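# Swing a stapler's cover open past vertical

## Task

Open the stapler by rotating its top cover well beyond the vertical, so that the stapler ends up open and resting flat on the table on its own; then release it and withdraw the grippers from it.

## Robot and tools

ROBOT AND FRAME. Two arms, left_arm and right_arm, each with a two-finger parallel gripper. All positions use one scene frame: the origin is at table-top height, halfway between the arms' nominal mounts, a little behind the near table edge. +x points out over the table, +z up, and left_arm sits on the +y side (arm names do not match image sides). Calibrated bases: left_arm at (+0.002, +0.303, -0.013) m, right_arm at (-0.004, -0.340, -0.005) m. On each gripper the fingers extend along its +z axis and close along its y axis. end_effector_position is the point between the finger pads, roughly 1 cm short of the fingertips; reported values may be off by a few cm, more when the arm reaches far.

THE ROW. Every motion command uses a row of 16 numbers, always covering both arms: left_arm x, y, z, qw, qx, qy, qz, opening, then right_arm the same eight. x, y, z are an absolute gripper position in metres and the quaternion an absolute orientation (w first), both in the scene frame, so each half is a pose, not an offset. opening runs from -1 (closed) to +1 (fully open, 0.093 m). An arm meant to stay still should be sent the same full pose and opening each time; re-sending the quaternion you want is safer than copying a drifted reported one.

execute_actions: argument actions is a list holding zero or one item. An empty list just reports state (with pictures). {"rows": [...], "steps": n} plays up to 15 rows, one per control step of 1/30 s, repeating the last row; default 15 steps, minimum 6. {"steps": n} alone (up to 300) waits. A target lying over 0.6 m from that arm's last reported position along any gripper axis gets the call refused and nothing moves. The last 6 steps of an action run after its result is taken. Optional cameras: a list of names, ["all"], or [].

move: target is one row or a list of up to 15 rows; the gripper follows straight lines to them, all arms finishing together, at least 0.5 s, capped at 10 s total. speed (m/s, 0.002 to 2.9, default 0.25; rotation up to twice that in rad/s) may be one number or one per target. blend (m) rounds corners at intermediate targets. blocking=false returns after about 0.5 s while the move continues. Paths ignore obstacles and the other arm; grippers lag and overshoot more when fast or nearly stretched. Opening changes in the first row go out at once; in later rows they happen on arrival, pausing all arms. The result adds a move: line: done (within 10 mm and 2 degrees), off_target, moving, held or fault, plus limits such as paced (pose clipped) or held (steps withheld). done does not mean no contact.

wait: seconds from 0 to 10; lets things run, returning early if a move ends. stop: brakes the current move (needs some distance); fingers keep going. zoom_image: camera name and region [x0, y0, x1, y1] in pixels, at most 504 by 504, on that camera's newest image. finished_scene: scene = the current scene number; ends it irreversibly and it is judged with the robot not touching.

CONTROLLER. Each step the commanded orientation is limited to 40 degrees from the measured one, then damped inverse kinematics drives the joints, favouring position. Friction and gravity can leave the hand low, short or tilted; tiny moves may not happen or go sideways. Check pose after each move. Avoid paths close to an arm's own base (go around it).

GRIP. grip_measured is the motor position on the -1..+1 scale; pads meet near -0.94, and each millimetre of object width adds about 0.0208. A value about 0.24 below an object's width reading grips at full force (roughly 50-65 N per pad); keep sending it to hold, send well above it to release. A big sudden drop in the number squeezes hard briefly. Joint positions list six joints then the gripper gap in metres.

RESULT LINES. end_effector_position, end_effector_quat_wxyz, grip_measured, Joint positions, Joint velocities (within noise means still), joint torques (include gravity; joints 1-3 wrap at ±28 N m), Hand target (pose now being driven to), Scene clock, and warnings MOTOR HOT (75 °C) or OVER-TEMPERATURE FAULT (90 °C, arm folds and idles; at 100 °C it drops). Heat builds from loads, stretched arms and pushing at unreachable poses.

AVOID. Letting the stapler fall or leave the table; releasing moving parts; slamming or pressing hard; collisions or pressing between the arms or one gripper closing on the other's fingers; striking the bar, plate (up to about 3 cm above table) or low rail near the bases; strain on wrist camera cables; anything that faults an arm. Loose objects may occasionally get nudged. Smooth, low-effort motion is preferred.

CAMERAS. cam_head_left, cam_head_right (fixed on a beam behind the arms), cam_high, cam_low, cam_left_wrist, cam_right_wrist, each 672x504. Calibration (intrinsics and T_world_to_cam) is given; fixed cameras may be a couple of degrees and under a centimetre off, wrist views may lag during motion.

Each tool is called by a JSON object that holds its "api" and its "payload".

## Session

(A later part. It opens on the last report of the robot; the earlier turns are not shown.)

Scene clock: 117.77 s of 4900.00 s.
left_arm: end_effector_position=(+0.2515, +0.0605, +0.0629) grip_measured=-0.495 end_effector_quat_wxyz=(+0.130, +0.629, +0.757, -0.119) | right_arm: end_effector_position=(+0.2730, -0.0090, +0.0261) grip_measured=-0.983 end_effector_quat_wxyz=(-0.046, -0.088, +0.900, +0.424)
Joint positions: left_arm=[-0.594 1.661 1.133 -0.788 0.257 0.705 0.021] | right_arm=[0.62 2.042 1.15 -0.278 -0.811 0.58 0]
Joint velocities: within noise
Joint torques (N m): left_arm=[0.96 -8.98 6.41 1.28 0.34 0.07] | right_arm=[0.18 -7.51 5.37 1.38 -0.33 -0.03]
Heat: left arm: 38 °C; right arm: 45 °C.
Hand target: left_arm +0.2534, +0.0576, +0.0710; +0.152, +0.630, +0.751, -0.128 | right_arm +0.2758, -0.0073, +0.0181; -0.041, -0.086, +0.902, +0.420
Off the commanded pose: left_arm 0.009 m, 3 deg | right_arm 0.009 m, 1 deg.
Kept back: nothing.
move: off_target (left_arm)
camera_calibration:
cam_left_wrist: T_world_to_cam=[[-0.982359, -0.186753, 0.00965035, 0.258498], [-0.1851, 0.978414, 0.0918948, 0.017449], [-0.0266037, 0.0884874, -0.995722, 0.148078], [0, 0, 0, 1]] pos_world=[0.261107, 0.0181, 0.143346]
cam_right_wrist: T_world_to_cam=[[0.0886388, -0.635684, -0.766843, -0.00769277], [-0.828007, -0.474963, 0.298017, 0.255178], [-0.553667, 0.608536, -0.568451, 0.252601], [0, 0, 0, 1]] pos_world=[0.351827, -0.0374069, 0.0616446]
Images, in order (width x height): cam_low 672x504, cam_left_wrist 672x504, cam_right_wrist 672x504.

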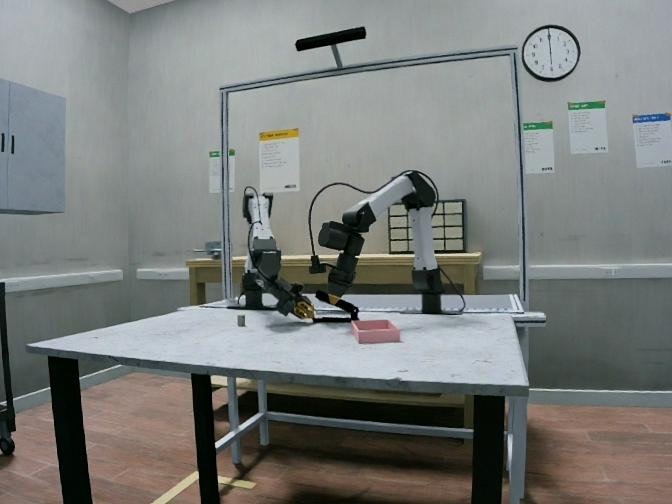

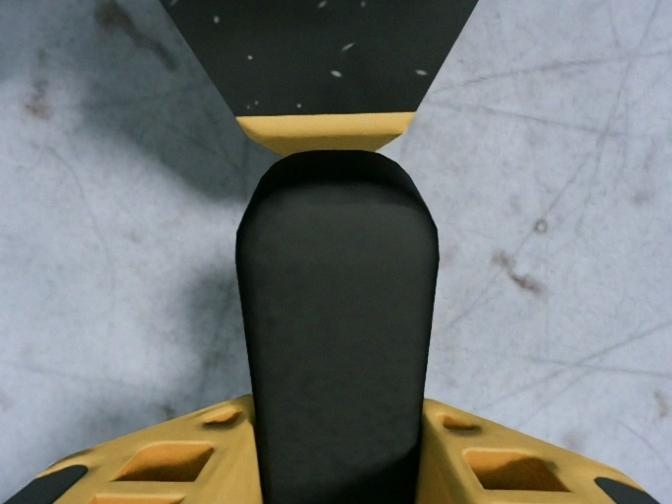

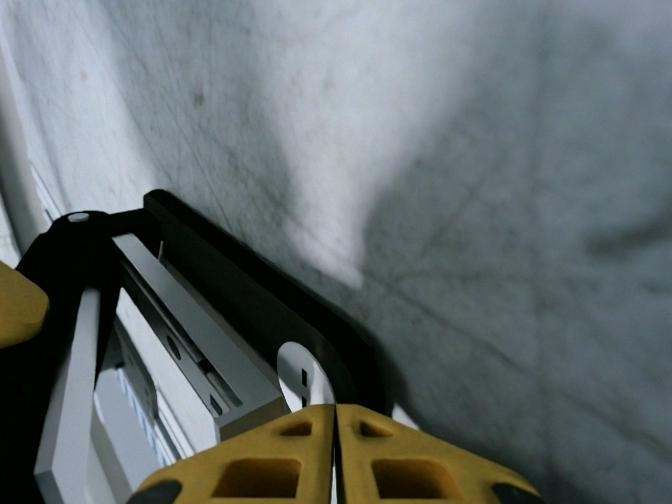

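{"api": "move", "payload": {"target": [[0.2520,0.068,0.084,0.210,0.619,0.738,-0.176,-0.55,0.276,-0.007,0.015,-0.0403,-0.0865,0.9022,0.4206,-1],[0.2500,0.0745,0.091,0.268,0.601,0.7175,-0.225,-0.55,0.276,-0.007,0.015,-0.0403,-0.0865,0.9022,0.4206,-1]], "speed": 0.04, "cameras": ["cam_left_wrist","cam_low","cam_right_wrist"]}}

{"api": "zoom_image", "payload": {"camera": "cam_low", "region": [270, 250, 370, 335]}}

Scene clock: 122.70 s of 4900.00 s.
left_arm: end_effector_position=(+0.2468, +0.0797, +0.0806) grip_measured=-0.495 end_effector_quat_wxyz=(+0.239, +0.598, +0.734, -0.216) | right_arm: end_effector_position=(+0.2738, -0.0087, +0.0230) grip_measured=-0.983 end_effector_quat_wxyz=(-0.044, -0.089, +0.900, +0.424)
Joint positions: left_arm=[-0.43 1.462 0.889 -0.572 0.522 0.769 0.021] | right_arm=[0.62 2.05 1.146 -0.262 -0.809 0.581 0]
Joint velocities: within noise
Joint torques (N m): left_arm=[0.85 -7.17 6.75 1.79 0.63 0.08] | right_arm=[0.27 -7.61 5.44 1.29 -0.32 -0.05]
Heat: left arm: 38 °C; right arm: 44 °C.
Hand target: left_arm +0.2498, +0.0747, +0.0912; +0.268, +0.602, +0.718, -0.225 | right_arm +0.2759, -0.0072, +0.0152; -0.040, -0.087, +0.902, +0.421
Off the commanded pose: left_arm 0.012 m, 4 deg | right_arm 0.008 m, 1 deg.
Kept back: nothing.
move: off_target (left_arm)
camera_calibration:
cam_left_wrist: T_world_to_cam=[[-0.979821, -0.198197, 0.0258557, 0.256353], [-0.199212, 0.957818, -0.207124, 0.0254445], [0.0162863, -0.208095, -0.977973, 0.175456], [0, 0, 0, 1]] pos_world=[0.253392, 0.0629489, 0.170233]
cam_right_wrist: T_world_to_cam=[[0.0908597, -0.634916, -0.76722, -0.0105663], [-0.829597, -0.474452, 0.294388, 0.257432], [-0.550921, 0.609735, -0.569833, 0.250499], [0, 0, 0, 1]] pos_world=[0.35253, -0.0373079, 0.0588512]
Images, in order (width x height): cam_low 672x504, cam_left_wrist 672x504, cam_right_wrist 672x504.

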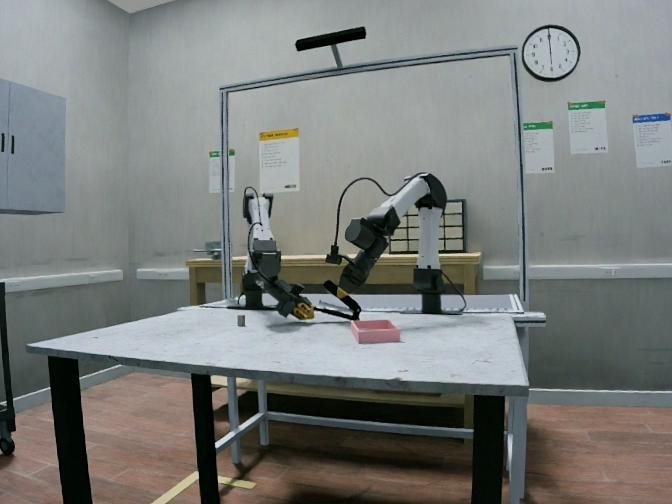

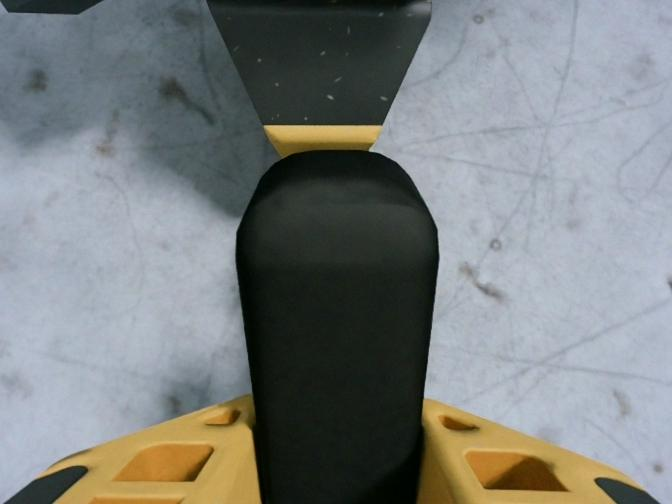

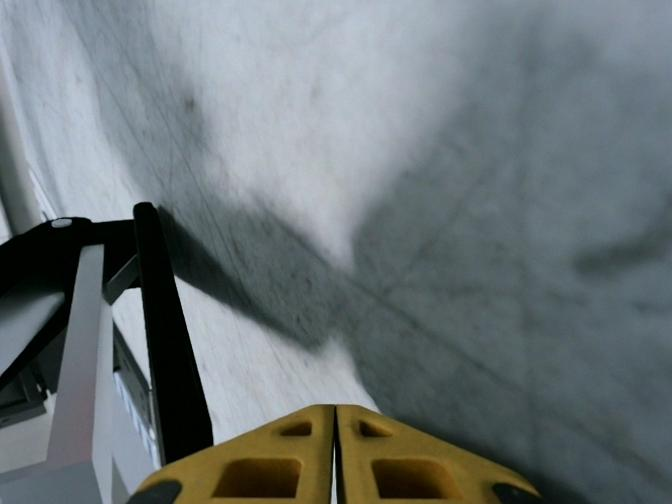

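Scaled by 5.040.

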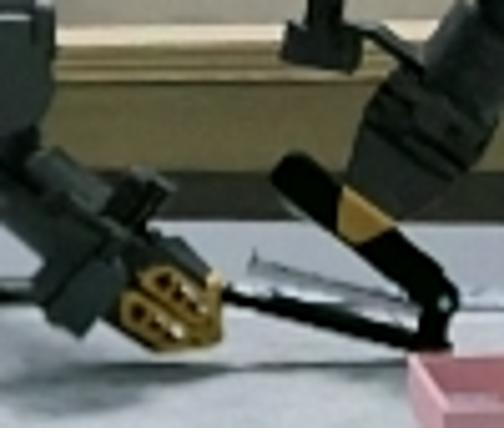

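{"api": "move", "payload": {"target": [[0.2500,0.0745,0.091,0.268,0.601,0.7175,-0.225,-0.55,0.279,-0.027,0.040,-0.0403,-0.0865,0.9022,0.4206,-1],[0.2500,0.0745,0.091,0.268,0.601,0.7175,-0.225,-0.55,0.279,-0.027,0.088,-0.0403,-0.0865,0.9022,0.4206,-1],[0.2500,0.0745,0.091,0.268,0.601,0.7175,-0.225,-0.55,0.274,0.004,0.082,-0.0403,-0.0865,0.9022,0.4206,-1]], "speed": 0.05, "cameras": ["cam_left_wrist","cam_low","cam_right_wrist"]}}

{"api": "zoom_image", "payload": {"camera": "cam_low", "region": [270, 250, 370, 335]}}

Scene clock: 125.87 s of 4900.00 s.
left_arm: end_effector_position=(+0.2478, +0.0779, +0.0820) grip_measured=-0.495 end_effector_quat_wxyz=(+0.244, +0.599, +0.731, -0.219) | right_arm: end_effector_position=(+0.2619, -0.0038, +0.0692) grip_measured=-0.983 end_effector_quat_wxyz=(-0.068, -0.079, +0.905, +0.411)
Joint positions: left_arm=[-0.429 1.462 0.888 -0.561 0.53 0.77 0.021] | right_arm=[0.647 1.959 1.243 -0.489 -0.802 0.61 0]
Joint velocities: within noise
Joint torques (N m): left_arm=[0.87 -7.19 6.74 1.72 0.55 0.07] | right_arm=[0.27 -9.74 8.55 1.25 -0.35 -0.03]
Heat: left arm: 38 °C; right arm: 44 °C.
Hand target: left_arm +0.2499, +0.0746, +0.0911; +0.268, +0.602, +0.718, -0.225 | right_arm +0.2734, +0.0035, +0.0825; -0.041, -0.086, +0.902, +0.421
Off the commanded pose: left_arm 0.010 m, 3 deg | right_arm 0.019 m, 3 deg.
Kept back: nothing.
move: off_target (left_arm, right_arm)
camera_calibration:
cam_left_wrist: T_world_to_cam=[[-0.98068, -0.19436, 0.022173, 0.257176], [-0.194455, 0.956197, -0.218802, 0.0274024], [0.0213246, -0.218886, -0.975517, 0.175827], [0, 0, 0, 1]] pos_world=[0.253787, 0.0622689, 0.171816]
cam_right_wrist: T_world_to_cam=[[0.0564598, -0.659414, -0.749657, 0.036729], [-0.81193, -0.467283, 0.349882, 0.227782], [-0.581018, 0.588915, -0.56178, 0.274551], [0, 0, 0, 1]] pos_world=[0.342389, -0.0310291, 0.102075]
Images, in order (width x height): cam_low 672x504, cam_left_wrist 672x504, cam_right_wrist 672x504.

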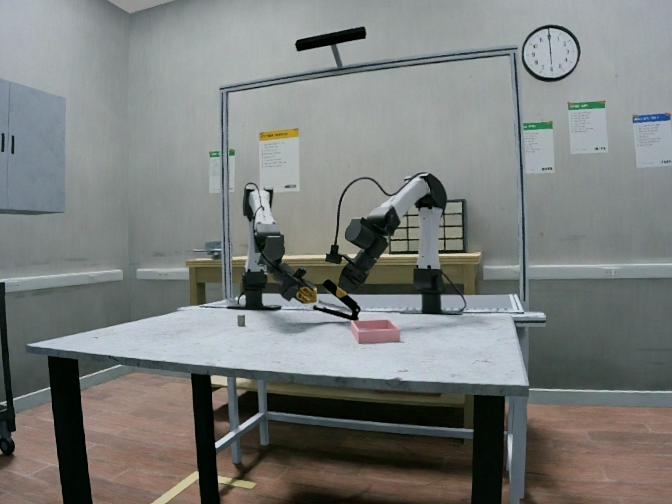

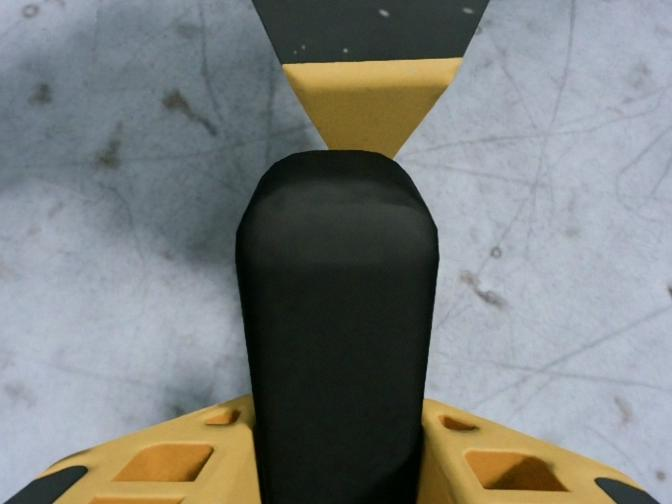

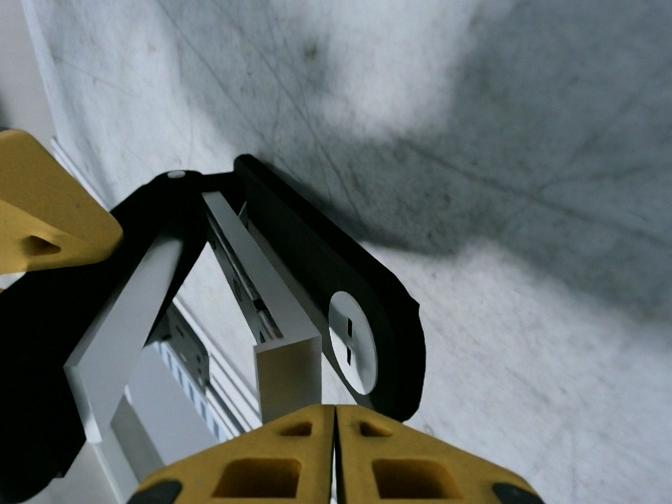

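Scaled by 5.040.

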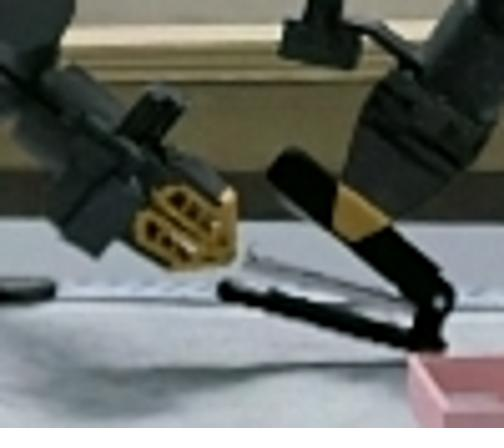

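{"api": "move", "payload": {"target": [[0.2500,0.0745,0.091,0.268,0.601,0.7175,-0.225,-0.55,0.2765,0.000,0.068,-0.0403,-0.0865,0.9022,0.4206,-1],[0.2500,0.0745,0.091,0.268,0.601,0.7175,-0.225,-0.55,0.274,-0.001,0.045,-0.0403,-0.0865,0.9022,0.4206,-1]], "speed": 0.04, "cameras": ["cam_left_wrist","cam_low","cam_right_wrist"]}}

{"api": "zoom_image", "payload": {"camera": "cam_low", "region": [270, 250, 370, 335]}}

Scene clock: 129.00 s of 4900.00 s.
left_arm: end_effector_position=(+0.2479, +0.0779, +0.0821) grip_measured=-0.495 end_effector_quat_wxyz=(+0.244, +0.599, +0.731, -0.219) | right_arm: end_effector_position=(+0.2672, -0.0006, +0.0527) grip_measured=-0.983 end_effector_quat_wxyz=(-0.050, -0.087, +0.901, +0.421)
Joint positions: left_arm=[-0.429 1.462 0.888 -0.561 0.53 0.77 0.021] | right_arm=[0.647 1.987 1.194 -0.364 -0.8 0.613 0]
Joint velocities: within noise
Joint torques (N m): left_arm=[0.88 -7.16 6.71 1.72 0.55 0.07] | right_arm=[-0.59 -7.45 5.76 1.3 -0.34 -0.16]
Heat: left arm: 39 °C; right arm: 45 °C.
Hand target: left_arm +0.2499, +0.0746, +0.0911; +0.268, +0.602, +0.718, -0.225 | right_arm +0.2738, -0.0012, +0.0452; -0.040, -0.087, +0.902, +0.420
Off the commanded pose: left_arm 0.010 m, 3 deg | right_arm 0.010 m, 1 deg.
Kept back: nothing.
move: off_target (left_arm)
camera_calibration:
cam_left_wrist: T_world_to_cam=[[-0.980694, -0.194318, 0.0219024, 0.257202], [-0.194349, 0.956158, -0.219069, 0.0275407], [0.0216268, -0.219096, -0.975464, 0.17583], [0, 0, 0, 1]] pos_world=[0.253786, 0.0621693, 0.171915]
cam_right_wrist: T_world_to_cam=[[0.0840384, -0.639955, -0.763803, 0.0196147], [-0.825101, -0.474463, 0.306748, 0.245191], [-0.558701, 0.604436, -0.567901, 0.260897], [0, 0, 0, 1]] pos_world=[0.346422, -0.0288089, 0.0879335]
Images, in order (width x height): cam_low 672x504, cam_left_wrist 672x504, cam_right_wrist 672x504.

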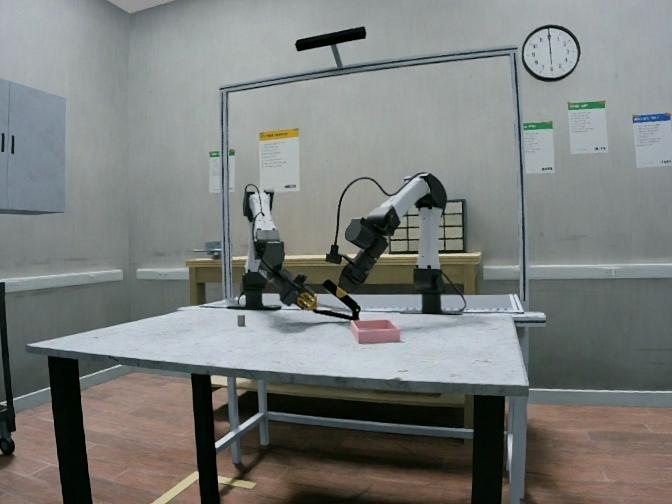

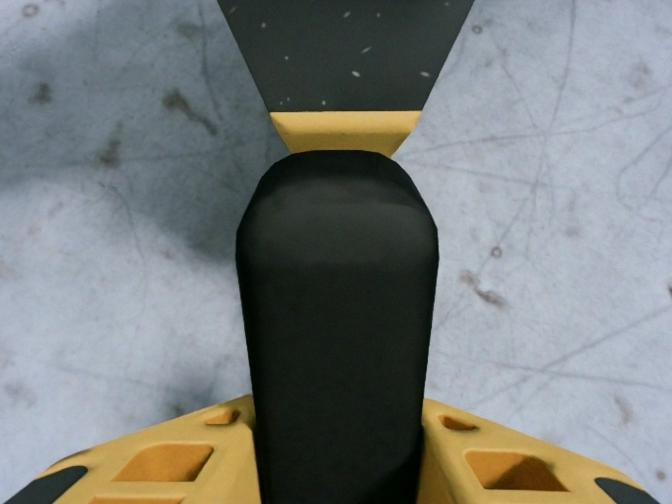

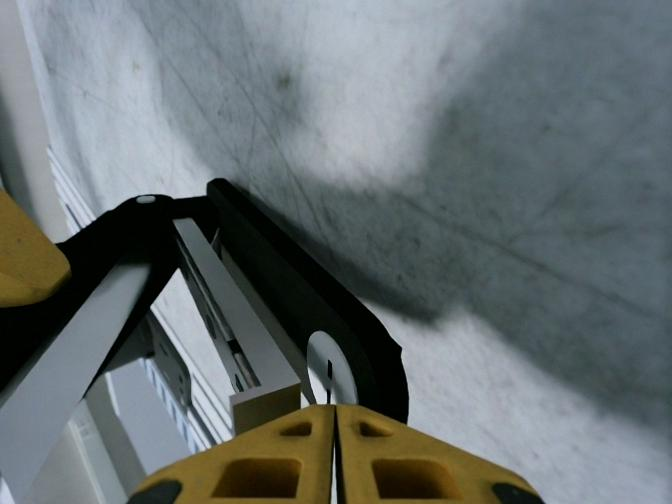

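Scaled by 5.040.

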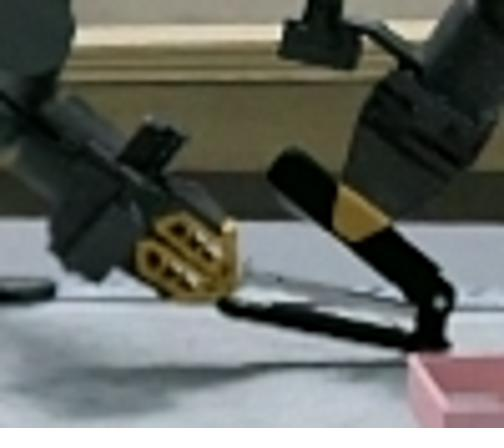

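{"api": "move", "payload": {"target": [[0.2500,0.0745,0.091,0.268,0.601,0.7175,-0.225,-0.55,0.2735,-0.002,0.026,-0.0403,-0.0865,0.9022,0.4206,-1]], "speed": 0.03, "cameras": ["cam_left_wrist","cam_low","cam_right_wrist"]}}

{"api": "zoom_image", "payload": {"camera": "cam_low", "region": [270, 250, 370, 335]}}

Scene clock: 130.23 s of 4900.00 s.
left_arm: end_effector_position=(+0.2479, +0.0779, +0.0821) grip_measured=-0.495 end_effector_quat_wxyz=(+0.244, +0.599, +0.731, -0.219) | right_arm: end_effector_position=(+0.2678, -0.0005, +0.0346) grip_measured=-0.983 end_effector_quat_wxyz=(-0.047, -0.088, +0.901, +0.423)
Joint positions: left_arm=[-0.429 1.462 0.888 -0.561 0.53 0.77 0.021] | right_arm=[0.647 2.023 1.161 -0.288 -0.8 0.613 0]
Joint velocities: within noise
Joint torques (N m): left_arm=[0.9 -7.19 6.74 1.72 0.55 0.07] | right_arm=[-0.64 -7.5 5.6 1.38 -0.36 -0.16]
Heat: left arm: 39 °C; right arm: 45 °C.
Hand target: left_arm +0.2499, +0.0746, +0.0911; +0.268, +0.602, +0.718, -0.225 | right_arm +0.2732, -0.0022, +0.0261; -0.041, -0.087, +0.902, +0.420
Off the commanded pose: left_arm 0.010 m, 3 deg | right_arm 0.010 m, 1 deg.
Kept back: nothing.
move: off_target (left_arm)
camera_calibration:
cam_left_wrist: T_world_to_cam=[[-0.980694, -0.194318, 0.0219024, 0.257202], [-0.194349, 0.956158, -0.219069, 0.0275407], [0.0216268, -0.219096, -0.975464, 0.17583], [0, 0, 0, 1]] pos_world=[0.253786, 0.0621693, 0.171915]
cam_right_wrist: T_world_to_cam=[[0.0876227, -0.637444, -0.765498, 0.00486402], [-0.826507, -0.475481, 0.301336, 0.251852], [-0.556064, 0.606286, -0.568515, 0.250142], [0, 0, 0, 1]] pos_world=[0.346826, -0.0288061, 0.0700408]
Images, in order (width x height): cam_low 672x504, cam_left_wrist 672x504, cam_right_wrist 672x504.

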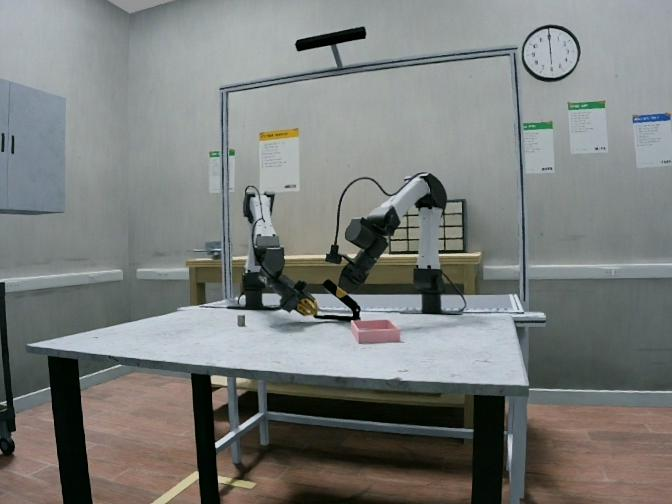

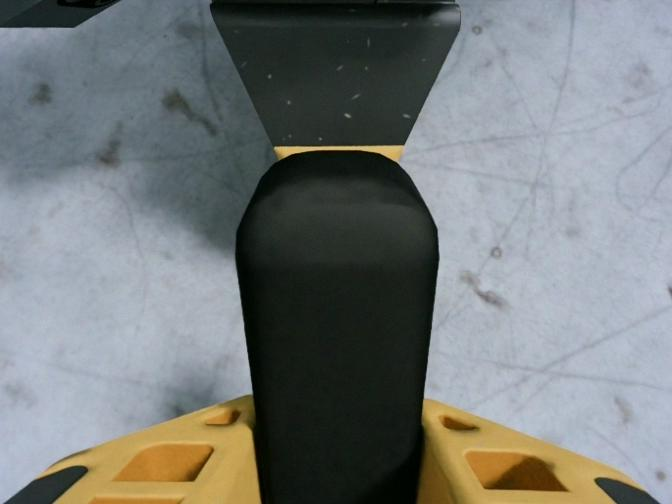

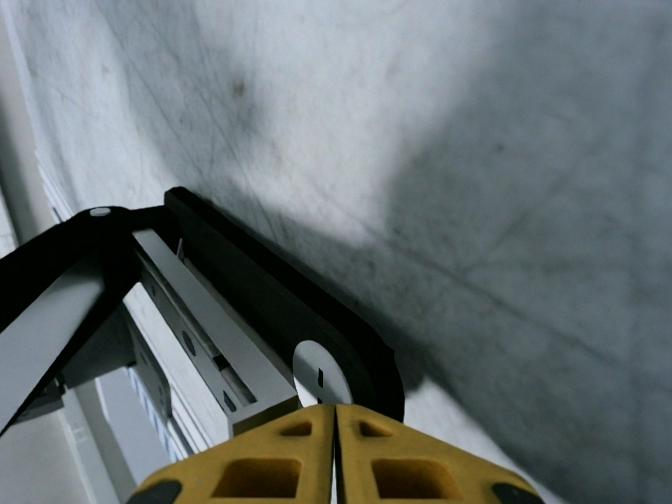

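Scaled by 5.040.

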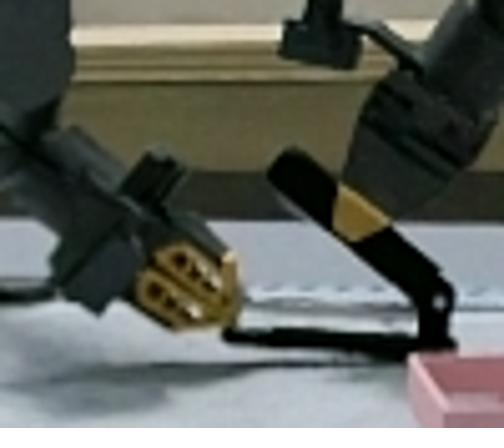

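{"api": "move", "payload": {"target": [[0.2500,0.0745,0.091,0.268,0.601,0.7175,-0.225,-0.55,0.2725,0.003,0.015,-0.0403,-0.0865,0.9022,0.4206,-1]], "speed": 0.03, "cameras": ["cam_low","cam_right_wrist"]}}

{"api": "zoom_image", "payload": {"camera": "cam_low", "region": [270, 250, 370, 335]}}

Scene clock: 131.20 s of 4900.00 s.
left_arm: end_effector_position=(+0.2479, +0.0779, +0.0821) grip_measured=-0.495 end_effector_quat_wxyz=(+0.244, +0.599, +0.731, -0.219) | right_arm: end_effector_position=(+0.2701, +0.0009, +0.0240) grip_measured=-0.983 end_effector_quat_wxyz=(-0.045, -0.088, +0.900, +0.424)
Joint positions: left_arm=[-0.429 1.462 0.888 -0.561 0.53 0.77 0.021] | right_arm=[0.647 2.053 1.152 -0.242 -0.8 0.616 0]
Joint velocities: within noise
Joint torques (N m): left_arm=[0.85 -7.17 6.75 1.72 0.55 0.07] | right_arm=[0.42 -7.61 5.45 1.36 -0.3 -0.02]
Heat: left arm: 39 °C; right arm: 44 °C.
Hand target: left_arm +0.2499, +0.0747, +0.0911; +0.268, +0.602, +0.718, -0.225 | right_arm +0.2723, +0.0028, +0.0153; -0.040, -0.087, +0.902, +0.421
Off the commanded pose: left_arm 0.010 m, 3 deg | right_arm 0.010 m, 1 deg.
Kept back: nothing.
move: off_target (left_arm)
camera_calibration:
cam_right_wrist: T_world_to_cam=[[0.089497, -0.634604, -0.767638, -0.00296018], [-0.828564, -0.475134, 0.296192, 0.258326], [-0.552695, 0.609529, -0.568333, 0.243577], [0, 0, 0, 1]] pos_world=[0.348928, -0.0276062, 0.0596465]
Images, in order (width x height): cam_low 672x504, cam_right_wrist 672x504.

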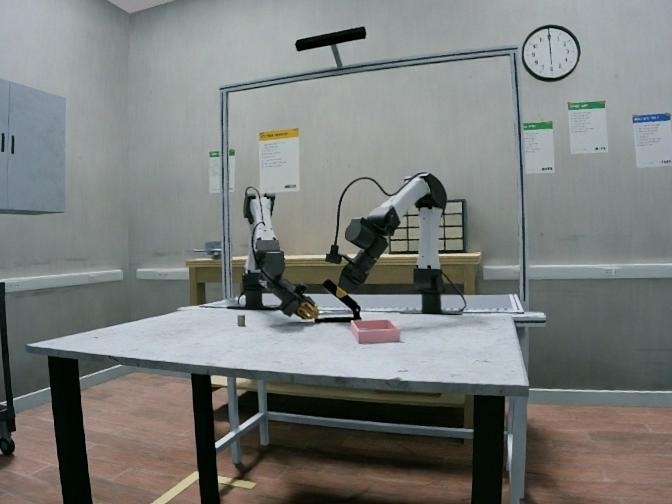

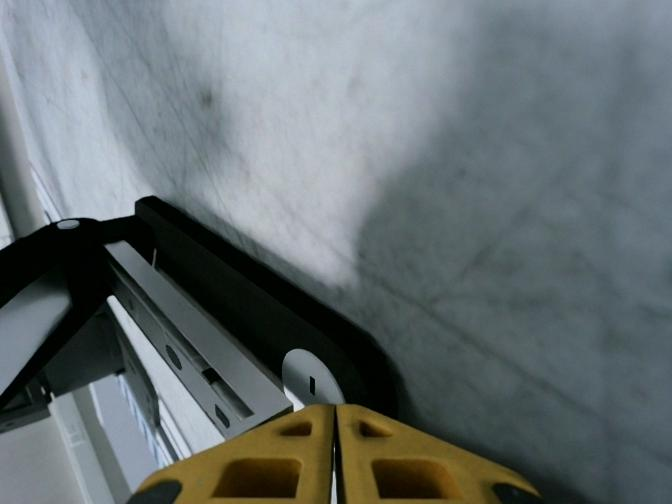

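Scaled by 5.040.

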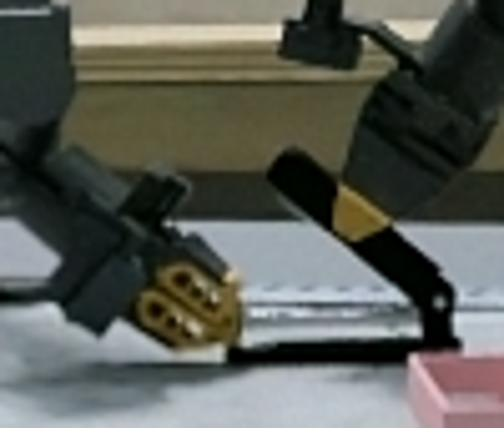

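{"api": "move", "payload": {"target": [[0.2500,0.0745,0.091,0.268,0.601,0.7175,-0.225,-0.55,0.278,-0.010,0.035,-0.0403,-0.0865,0.9022,0.4206,-1],[0.2500,0.0745,0.091,0.268,0.601,0.7175,-0.225,-0.55,0.278,-0.010,0.078,-0.0403,-0.0865,0.9022,0.4206,-1],[0.2500,0.0745,0.091,0.268,0.601,0.7175,-0.225,-0.55,0.272,0.031,0.078,-0.0403,-0.0865,0.9022,0.4206,-1]], "speed": 0.05, "cameras": ["cam_left_wrist","cam_low","cam_right_wrist"]}}

{"api": "zoom_image", "payload": {"camera": "cam_low", "region": [270, 250, 370, 335]}}

Scene clock: 134.53 s of 4900.00 s.
left_arm: end_effector_position=(+0.2455, +0.0882, +0.0758) grip_measured=-0.496 end_effector_quat_wxyz=(+0.227, +0.593, +0.744, -0.208) | right_arm: end_effector_position=(+0.2675, +0.0101, +0.0612) grip_measured=-0.983 end_effector_quat_wxyz=(-0.062, -0.063, +0.914, +0.396)
Joint positions: left_arm=[-0.417 1.459 0.882 -0.596 0.502 0.771 0.021] | right_arm=[0.681 1.997 1.278 -0.456 -0.748 0.68 0]
Joint velocities: within noise
Joint torques (N m): left_arm=[-0.28 -7.02 7.35 1.98 0.87 0.09] | right_arm=[2.07 -9.44 8.96 1.53 -0.53 -0.01]
Heat: left arm: 39 °C; right arm: 46 °C.
Hand target: left_arm +0.2492, +0.0754, +0.0915; +0.267, +0.603, +0.718, -0.225 | right_arm +0.2707, +0.0298, +0.0787; -0.041, -0.087, +0.902, +0.421
Off the commanded pose: left_arm 0.021 m, 6 deg | right_arm 0.027 m, 5 deg.
Kept back: nothing.
move: off_target (left_arm, right_arm)
camera_calibration:
cam_left_wrist: T_world_to_cam=[[-0.97543, -0.217601, 0.0344301, 0.256818], [-0.220244, 0.959387, -0.176263, 0.0186262], [0.00532328, -0.179515, -0.983741, 0.173153], [0, 0, 0, 1]] pos_world=[0.253688, 0.0690978, 0.164779]
cam_right_wrist: T_world_to_cam=[[0.0354168, -0.687015, -0.72578, 0.0440062], [-0.827651, -0.427201, 0.363996, 0.244646], [-0.560124, 0.587801, -0.583739, 0.260922], [0, 0, 0, 1]] pos_world=[0.347071, -0.0186243, 0.0951991]
Images, in order (width x height): cam_low 672x504, cam_left_wrist 672x504, cam_right_wrist 672x504.

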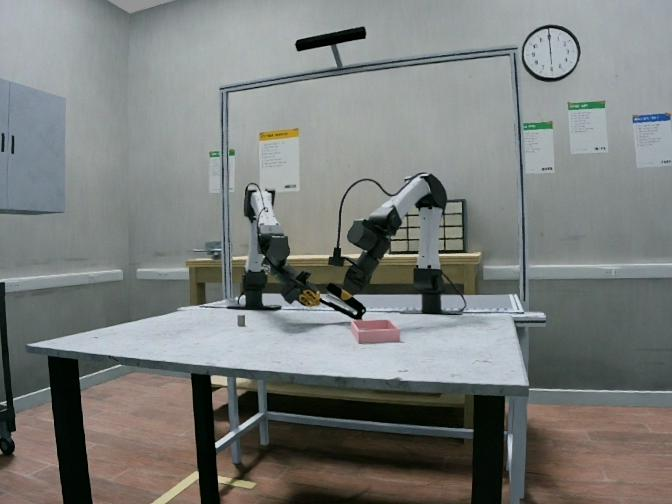

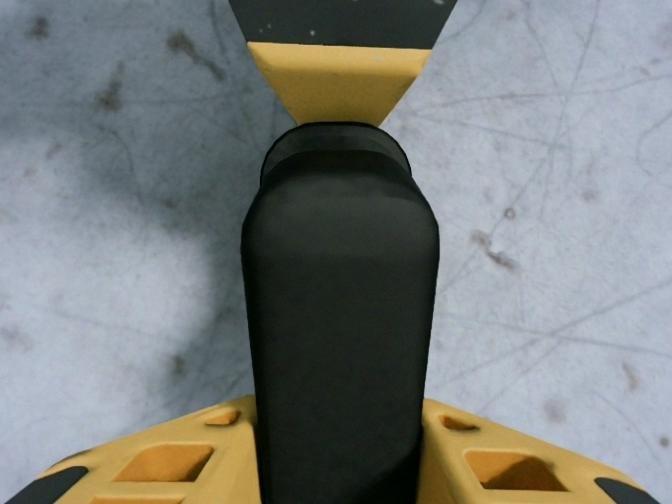

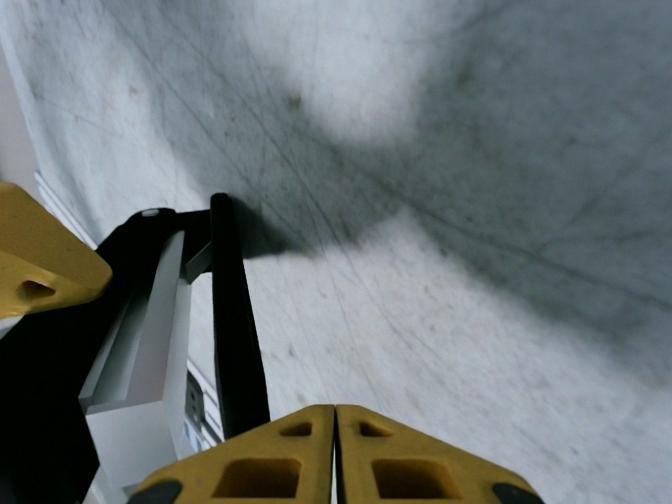

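Scaled by 5.040.

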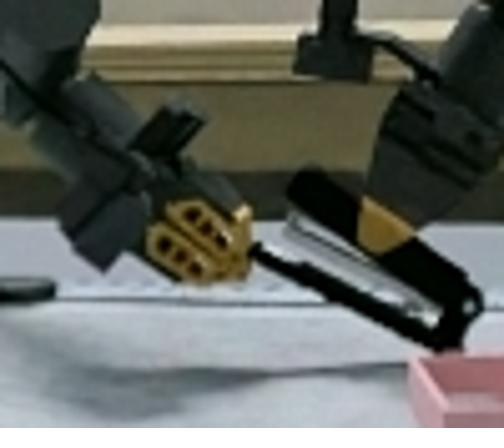

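{"api": "move", "payload": {"target": [[0.2500,0.0745,0.091,0.268,0.601,0.7175,-0.225,-0.55,0.280,-0.035,0.075,-0.0403,-0.0865,0.9022,0.4206,-1]], "speed": 0.05, "cameras": ["cam_left_wrist","cam_low","cam_right_wrist"]}}

{"api": "zoom_image", "payload": {"camera": "cam_low", "region": [270, 250, 370, 335]}}

Scene clock: 136.50 s of 4900.00 s.
left_arm: end_effector_position=(+0.2488, +0.0818, +0.0811) grip_measured=-0.497 end_effector_quat_wxyz=(+0.244, +0.596, +0.734, -0.217) | right_arm: end_effector_position=(+0.2804, -0.0345, +0.0555) grip_measured=-0.983 end_effector_quat_wxyz=(-0.055, -0.074, +0.909, +0.407)
Joint positions: left_arm=[-0.417 1.458 0.882 -0.562 0.53 0.773 0.021] | right_arm=[0.558 1.976 1.22 -0.51 -0.806 0.506 0]
Joint velocities: within noise
Joint torques (N m): left_arm=[-0.34 -6.8 7.34 1.72 0.55 0.04] | right_arm=[-0.53 -12.57 5.87 0.79 -0.65 -0.23]
Heat: left arm: 39 °C; right arm: 46 °C.
Hand target: left_arm +0.2498, +0.0747, +0.0911; +0.268, +0.602, +0.718, -0.225 | right_arm +0.2800, -0.0348, +0.0743; -0.040, -0.086, +0.902, +0.420
Off the commanded pose: left_arm 0.012 m, 3 deg | right_arm 0.020 m, 3 deg.
Kept back: nothing.
move: off_target (left_arm, right_arm)
camera_calibration:
cam_left_wrist: T_world_to_cam=[[-0.978797, -0.203579, 0.0226245, 0.259128], [-0.203576, 0.954623, -0.217374, 0.0260835], [0.0226549, -0.21737, -0.975826, 0.17535], [0, 0, 0, 1]] pos_world=[0.254971, 0.065969, 0.170918]
cam_right_wrist: T_world_to_cam=[[0.0586419, -0.66747, -0.742324, 0.00392456], [-0.828305, -0.447583, 0.337016, 0.23923], [-0.5572, 0.595107, -0.579116, 0.29015], [0, 0, 0, 1]] pos_world=[0.359596, -0.0629755, 0.0903194]
Images, in order (width x height): cam_low 672x504, cam_left_wrist 672x504, cam_right_wrist 672x504.

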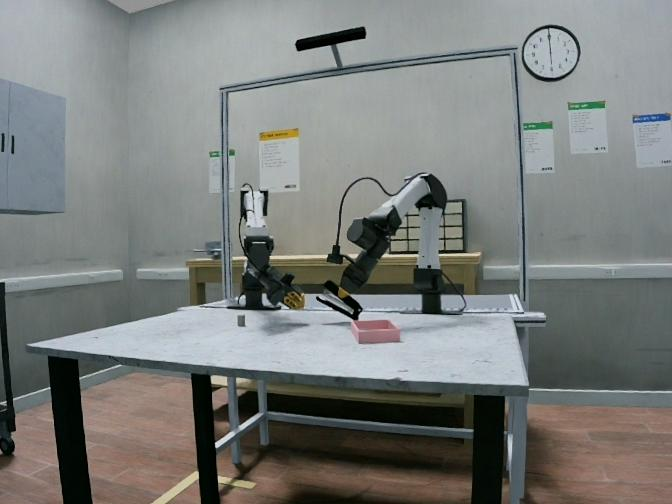

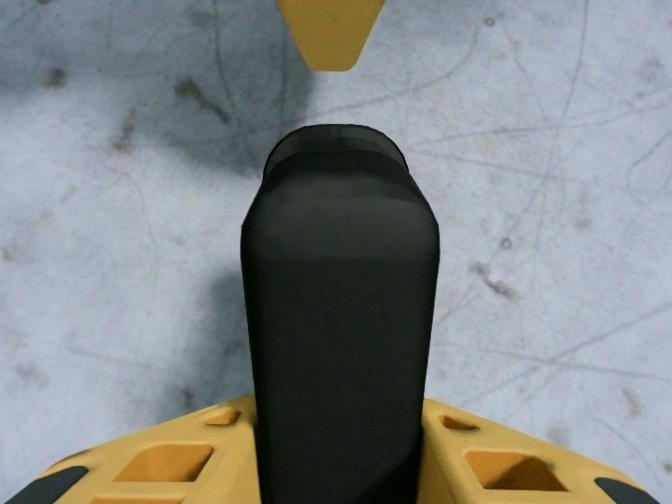

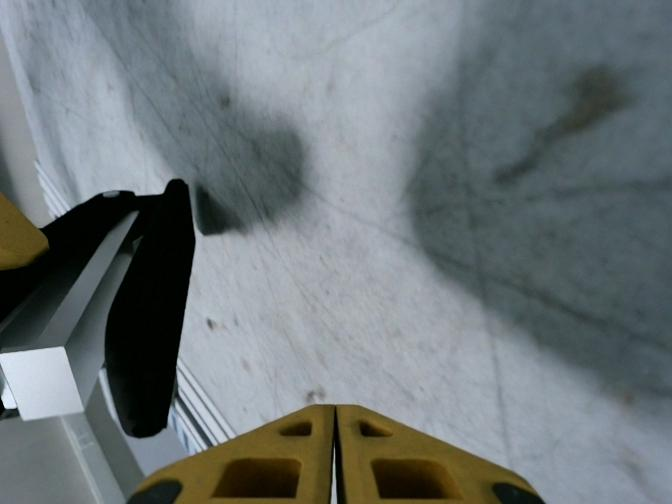

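Scaled by 5.040.

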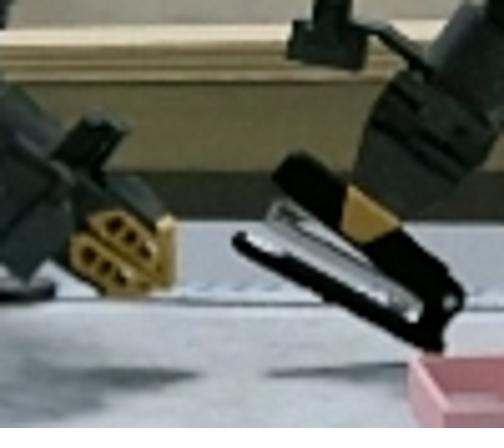

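{"api": "move", "payload": {"target": [[0.2500,0.0745,0.091,0.268,0.601,0.7175,-0.225,-0.55,0.282,-0.030,0.108,-0.0403,-0.0865,0.9022,0.4206,-1],[0.2500,0.0745,0.091,0.268,0.601,0.7175,-0.225,-0.55,0.277,0.006,0.104,-0.0403,-0.0865,0.9022,0.4206,-1]], "speed": 0.06, "cameras": ["cam_left_wrist","cam_low","cam_right_wrist"]}}

{"api": "zoom_image", "payload": {"camera": "cam_low", "region": [270, 250, 370, 335]}}

Scene clock: 139.00 s of 4900.00 s.
left_arm: end_effector_position=(+0.2489, +0.0817, +0.0812) grip_measured=-0.497 end_effector_quat_wxyz=(+0.244, +0.596, +0.734, -0.218) | right_arm: end_effector_position=(+0.2656, -0.0014, +0.0928) grip_measured=-0.983 end_effector_quat_wxyz=(-0.066, -0.081, +0.905, +0.412)
Joint positions: left_arm=[-0.417 1.458 0.882 -0.562 0.53 0.773 0.021] | right_arm=[0.645 1.937 1.313 -0.577 -0.802 0.607 0]
Joint velocities: within noise
Joint torques (N m): left_arm=[-0.35 -6.83 7.34 1.72 0.55 0.04] | right_arm=[0.16 -9.37 8.79 1.26 -0.32 -0.03]
Heat: left arm: 38 °C; right arm: 47 °C.
Hand target: left_arm +0.2497, +0.0747, +0.0911; +0.268, +0.602, +0.718, -0.225 | right_arm +0.2764, +0.0055, +0.1044; -0.041, -0.086, +0.902, +0.421
Off the commanded pose: left_arm 0.012 m, 3 deg | right_arm 0.018 m, 3 deg.
Kept back: nothing.
move: off_target (left_arm, right_arm)
camera_calibration:
cam_left_wrist: T_world_to_cam=[[-0.978835, -0.2034, 0.0225883, 0.25913], [-0.203381, 0.954549, -0.217883, 0.0261467], [0.0227558, -0.217866, -0.975713, 0.175434], [0, 0, 0, 1]] pos_world=[0.254972, 0.0659699, 0.171017]
cam_right_wrist: T_world_to_cam=[[0.0606594, -0.657051, -0.751402, 0.0549395], [-0.813223, -0.469036, 0.344491, 0.22451], [-0.578783, 0.59016, -0.56278, 0.287932], [0, 0, 0, 1]] pos_world=[0.345894, -0.0285246, 0.125982]
Images, in order (width x height): cam_low 672x504, cam_left_wrist 672x504, cam_right_wrist 672x504.

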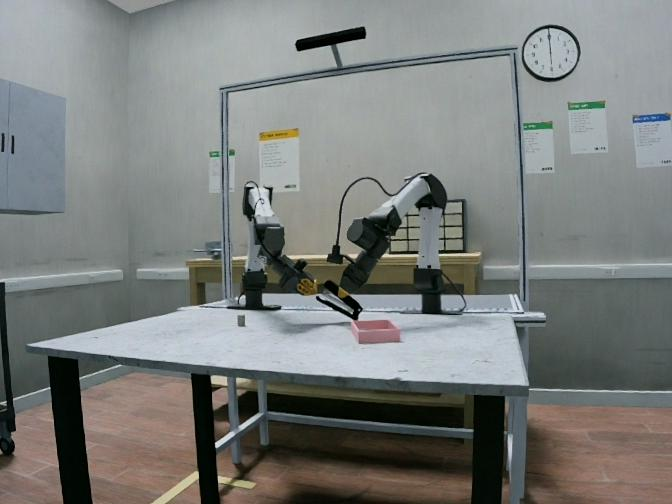

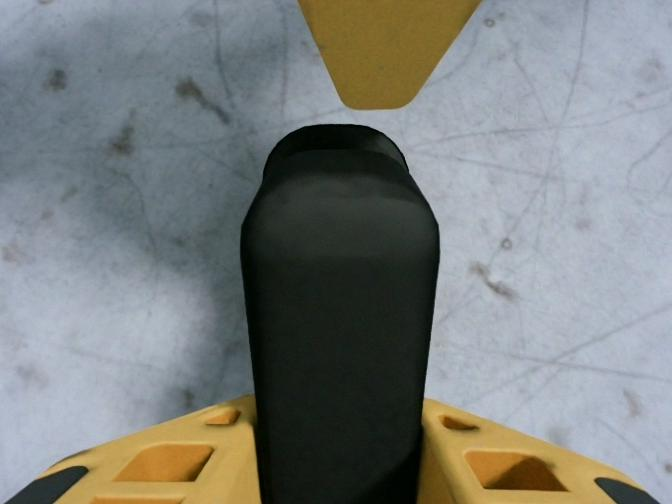

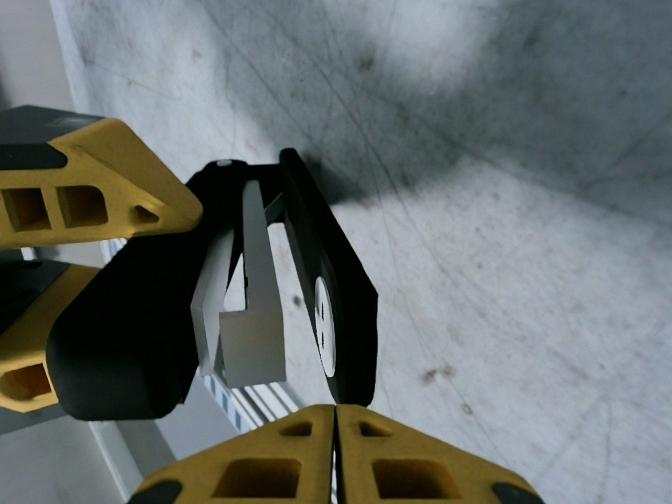

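Scaled by 5.040.

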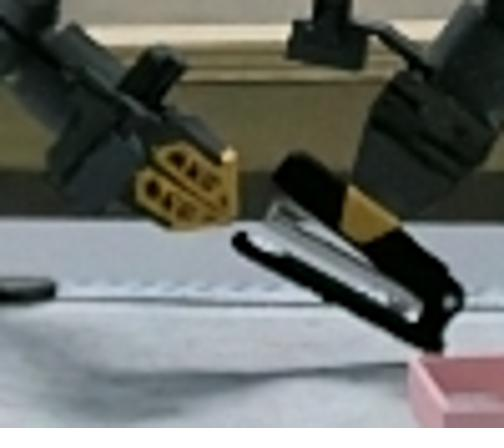

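{"api": "move", "payload": {"target": [[0.2500,0.0745,0.091,0.268,0.601,0.7175,-0.225,-0.55,0.284,0.010,0.104,-0.0403,-0.0865,0.9022,0.4206,-1]], "speed": 0.04, "cameras": ["cam_left_wrist","cam_low","cam_right_wrist"]}}

{"api": "zoom_image", "payload": {"camera": "cam_low", "region": [270, 250, 370, 335]}}

Scene clock: 140.03 s of 4900.00 s.
left_arm: end_effector_position=(+0.2489, +0.0817, +0.0812) grip_measured=-0.497 end_effector_quat_wxyz=(+0.245, +0.596, +0.734, -0.218) | right_arm: end_effector_position=(+0.2743, +0.0048, +0.1056) grip_measured=-0.983 end_effector_quat_wxyz=(-0.050, -0.087, +0.901, +0.421)
Joint positions: left_arm=[-0.417 1.458 0.882 -0.561 0.53 0.773 0.021] | right_arm=[0.645 1.937 1.354 -0.575 -0.801 0.61 0]
Joint velocities: within noise
Joint torques (N m): left_arm=[-0.34 -6.82 7.31 1.72 0.55 0.04] | right_arm=[-0.01 -7.08 8.87 1.21 -0.32 -0.06]
Heat: left arm: 38 °C; right arm: 47 °C.
Hand target: left_arm +0.2498, +0.0747, +0.0911; +0.268, +0.602, +0.718, -0.225 | right_arm +0.2836, +0.0097, +0.1040; -0.040, -0.087, +0.902, +0.421
Off the commanded pose: left_arm 0.012 m, 3 deg | right_arm 0.011 m, 1 deg.
Kept back: nothing.
move: off_target (left_arm, right_arm)
camera_calibration:
cam_left_wrist: T_world_to_cam=[[-0.97885, -0.203358, 0.0223186, 0.259275], [-0.203275, 0.954515, -0.21813, 0.026184], [0.023055, -0.218054, -0.975664, 0.175359], [0, 0, 0, 1]] pos_world=[0.255071, 0.0659702, 0.171017]
cam_right_wrist: T_world_to_cam=[[0.0841675, -0.640008, -0.763744, 0.0628117], [-0.824741, -0.474887, 0.30706, 0.237282], [-0.559213, 0.604047, -0.567811, 0.291683], [0, 0, 0, 1]] pos_world=[0.353522, -0.023308, 0.140733]
Images, in order (width x height): cam_low 672x504, cam_left_wrist 672x504, cam_right_wrist 672x504.

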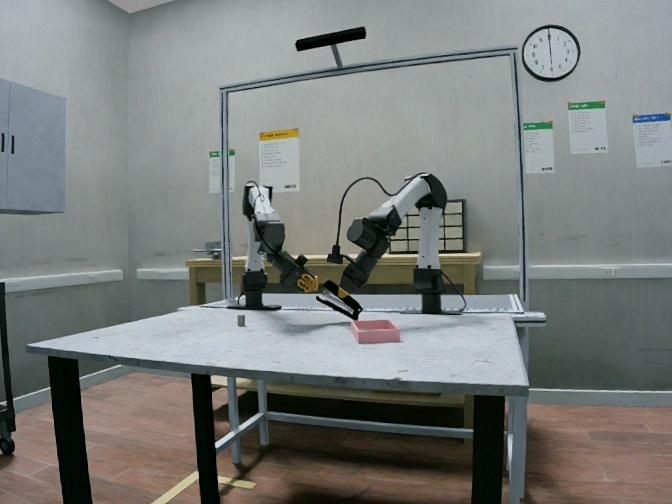

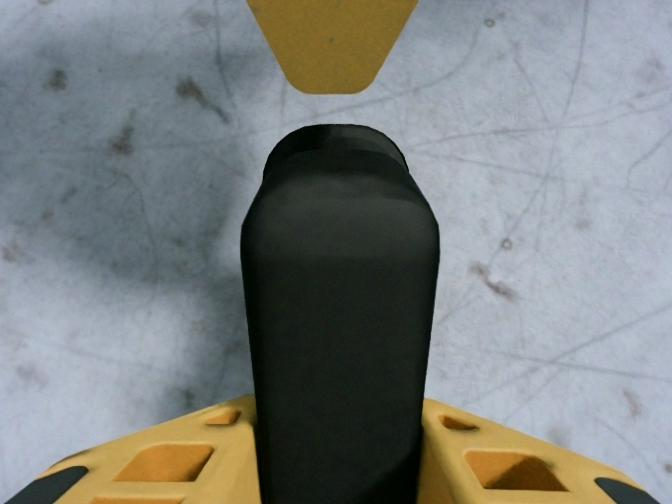

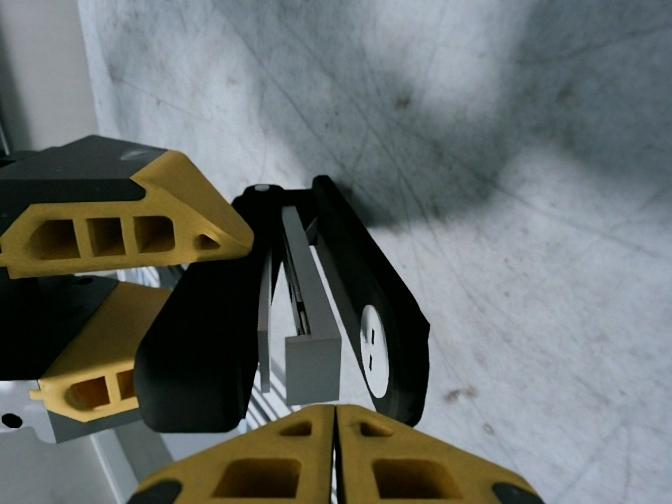

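Scaled by 5.040.

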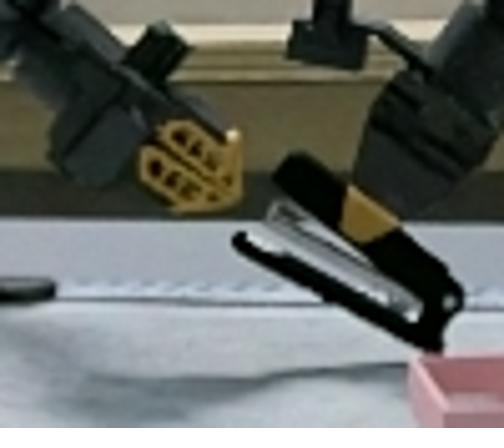

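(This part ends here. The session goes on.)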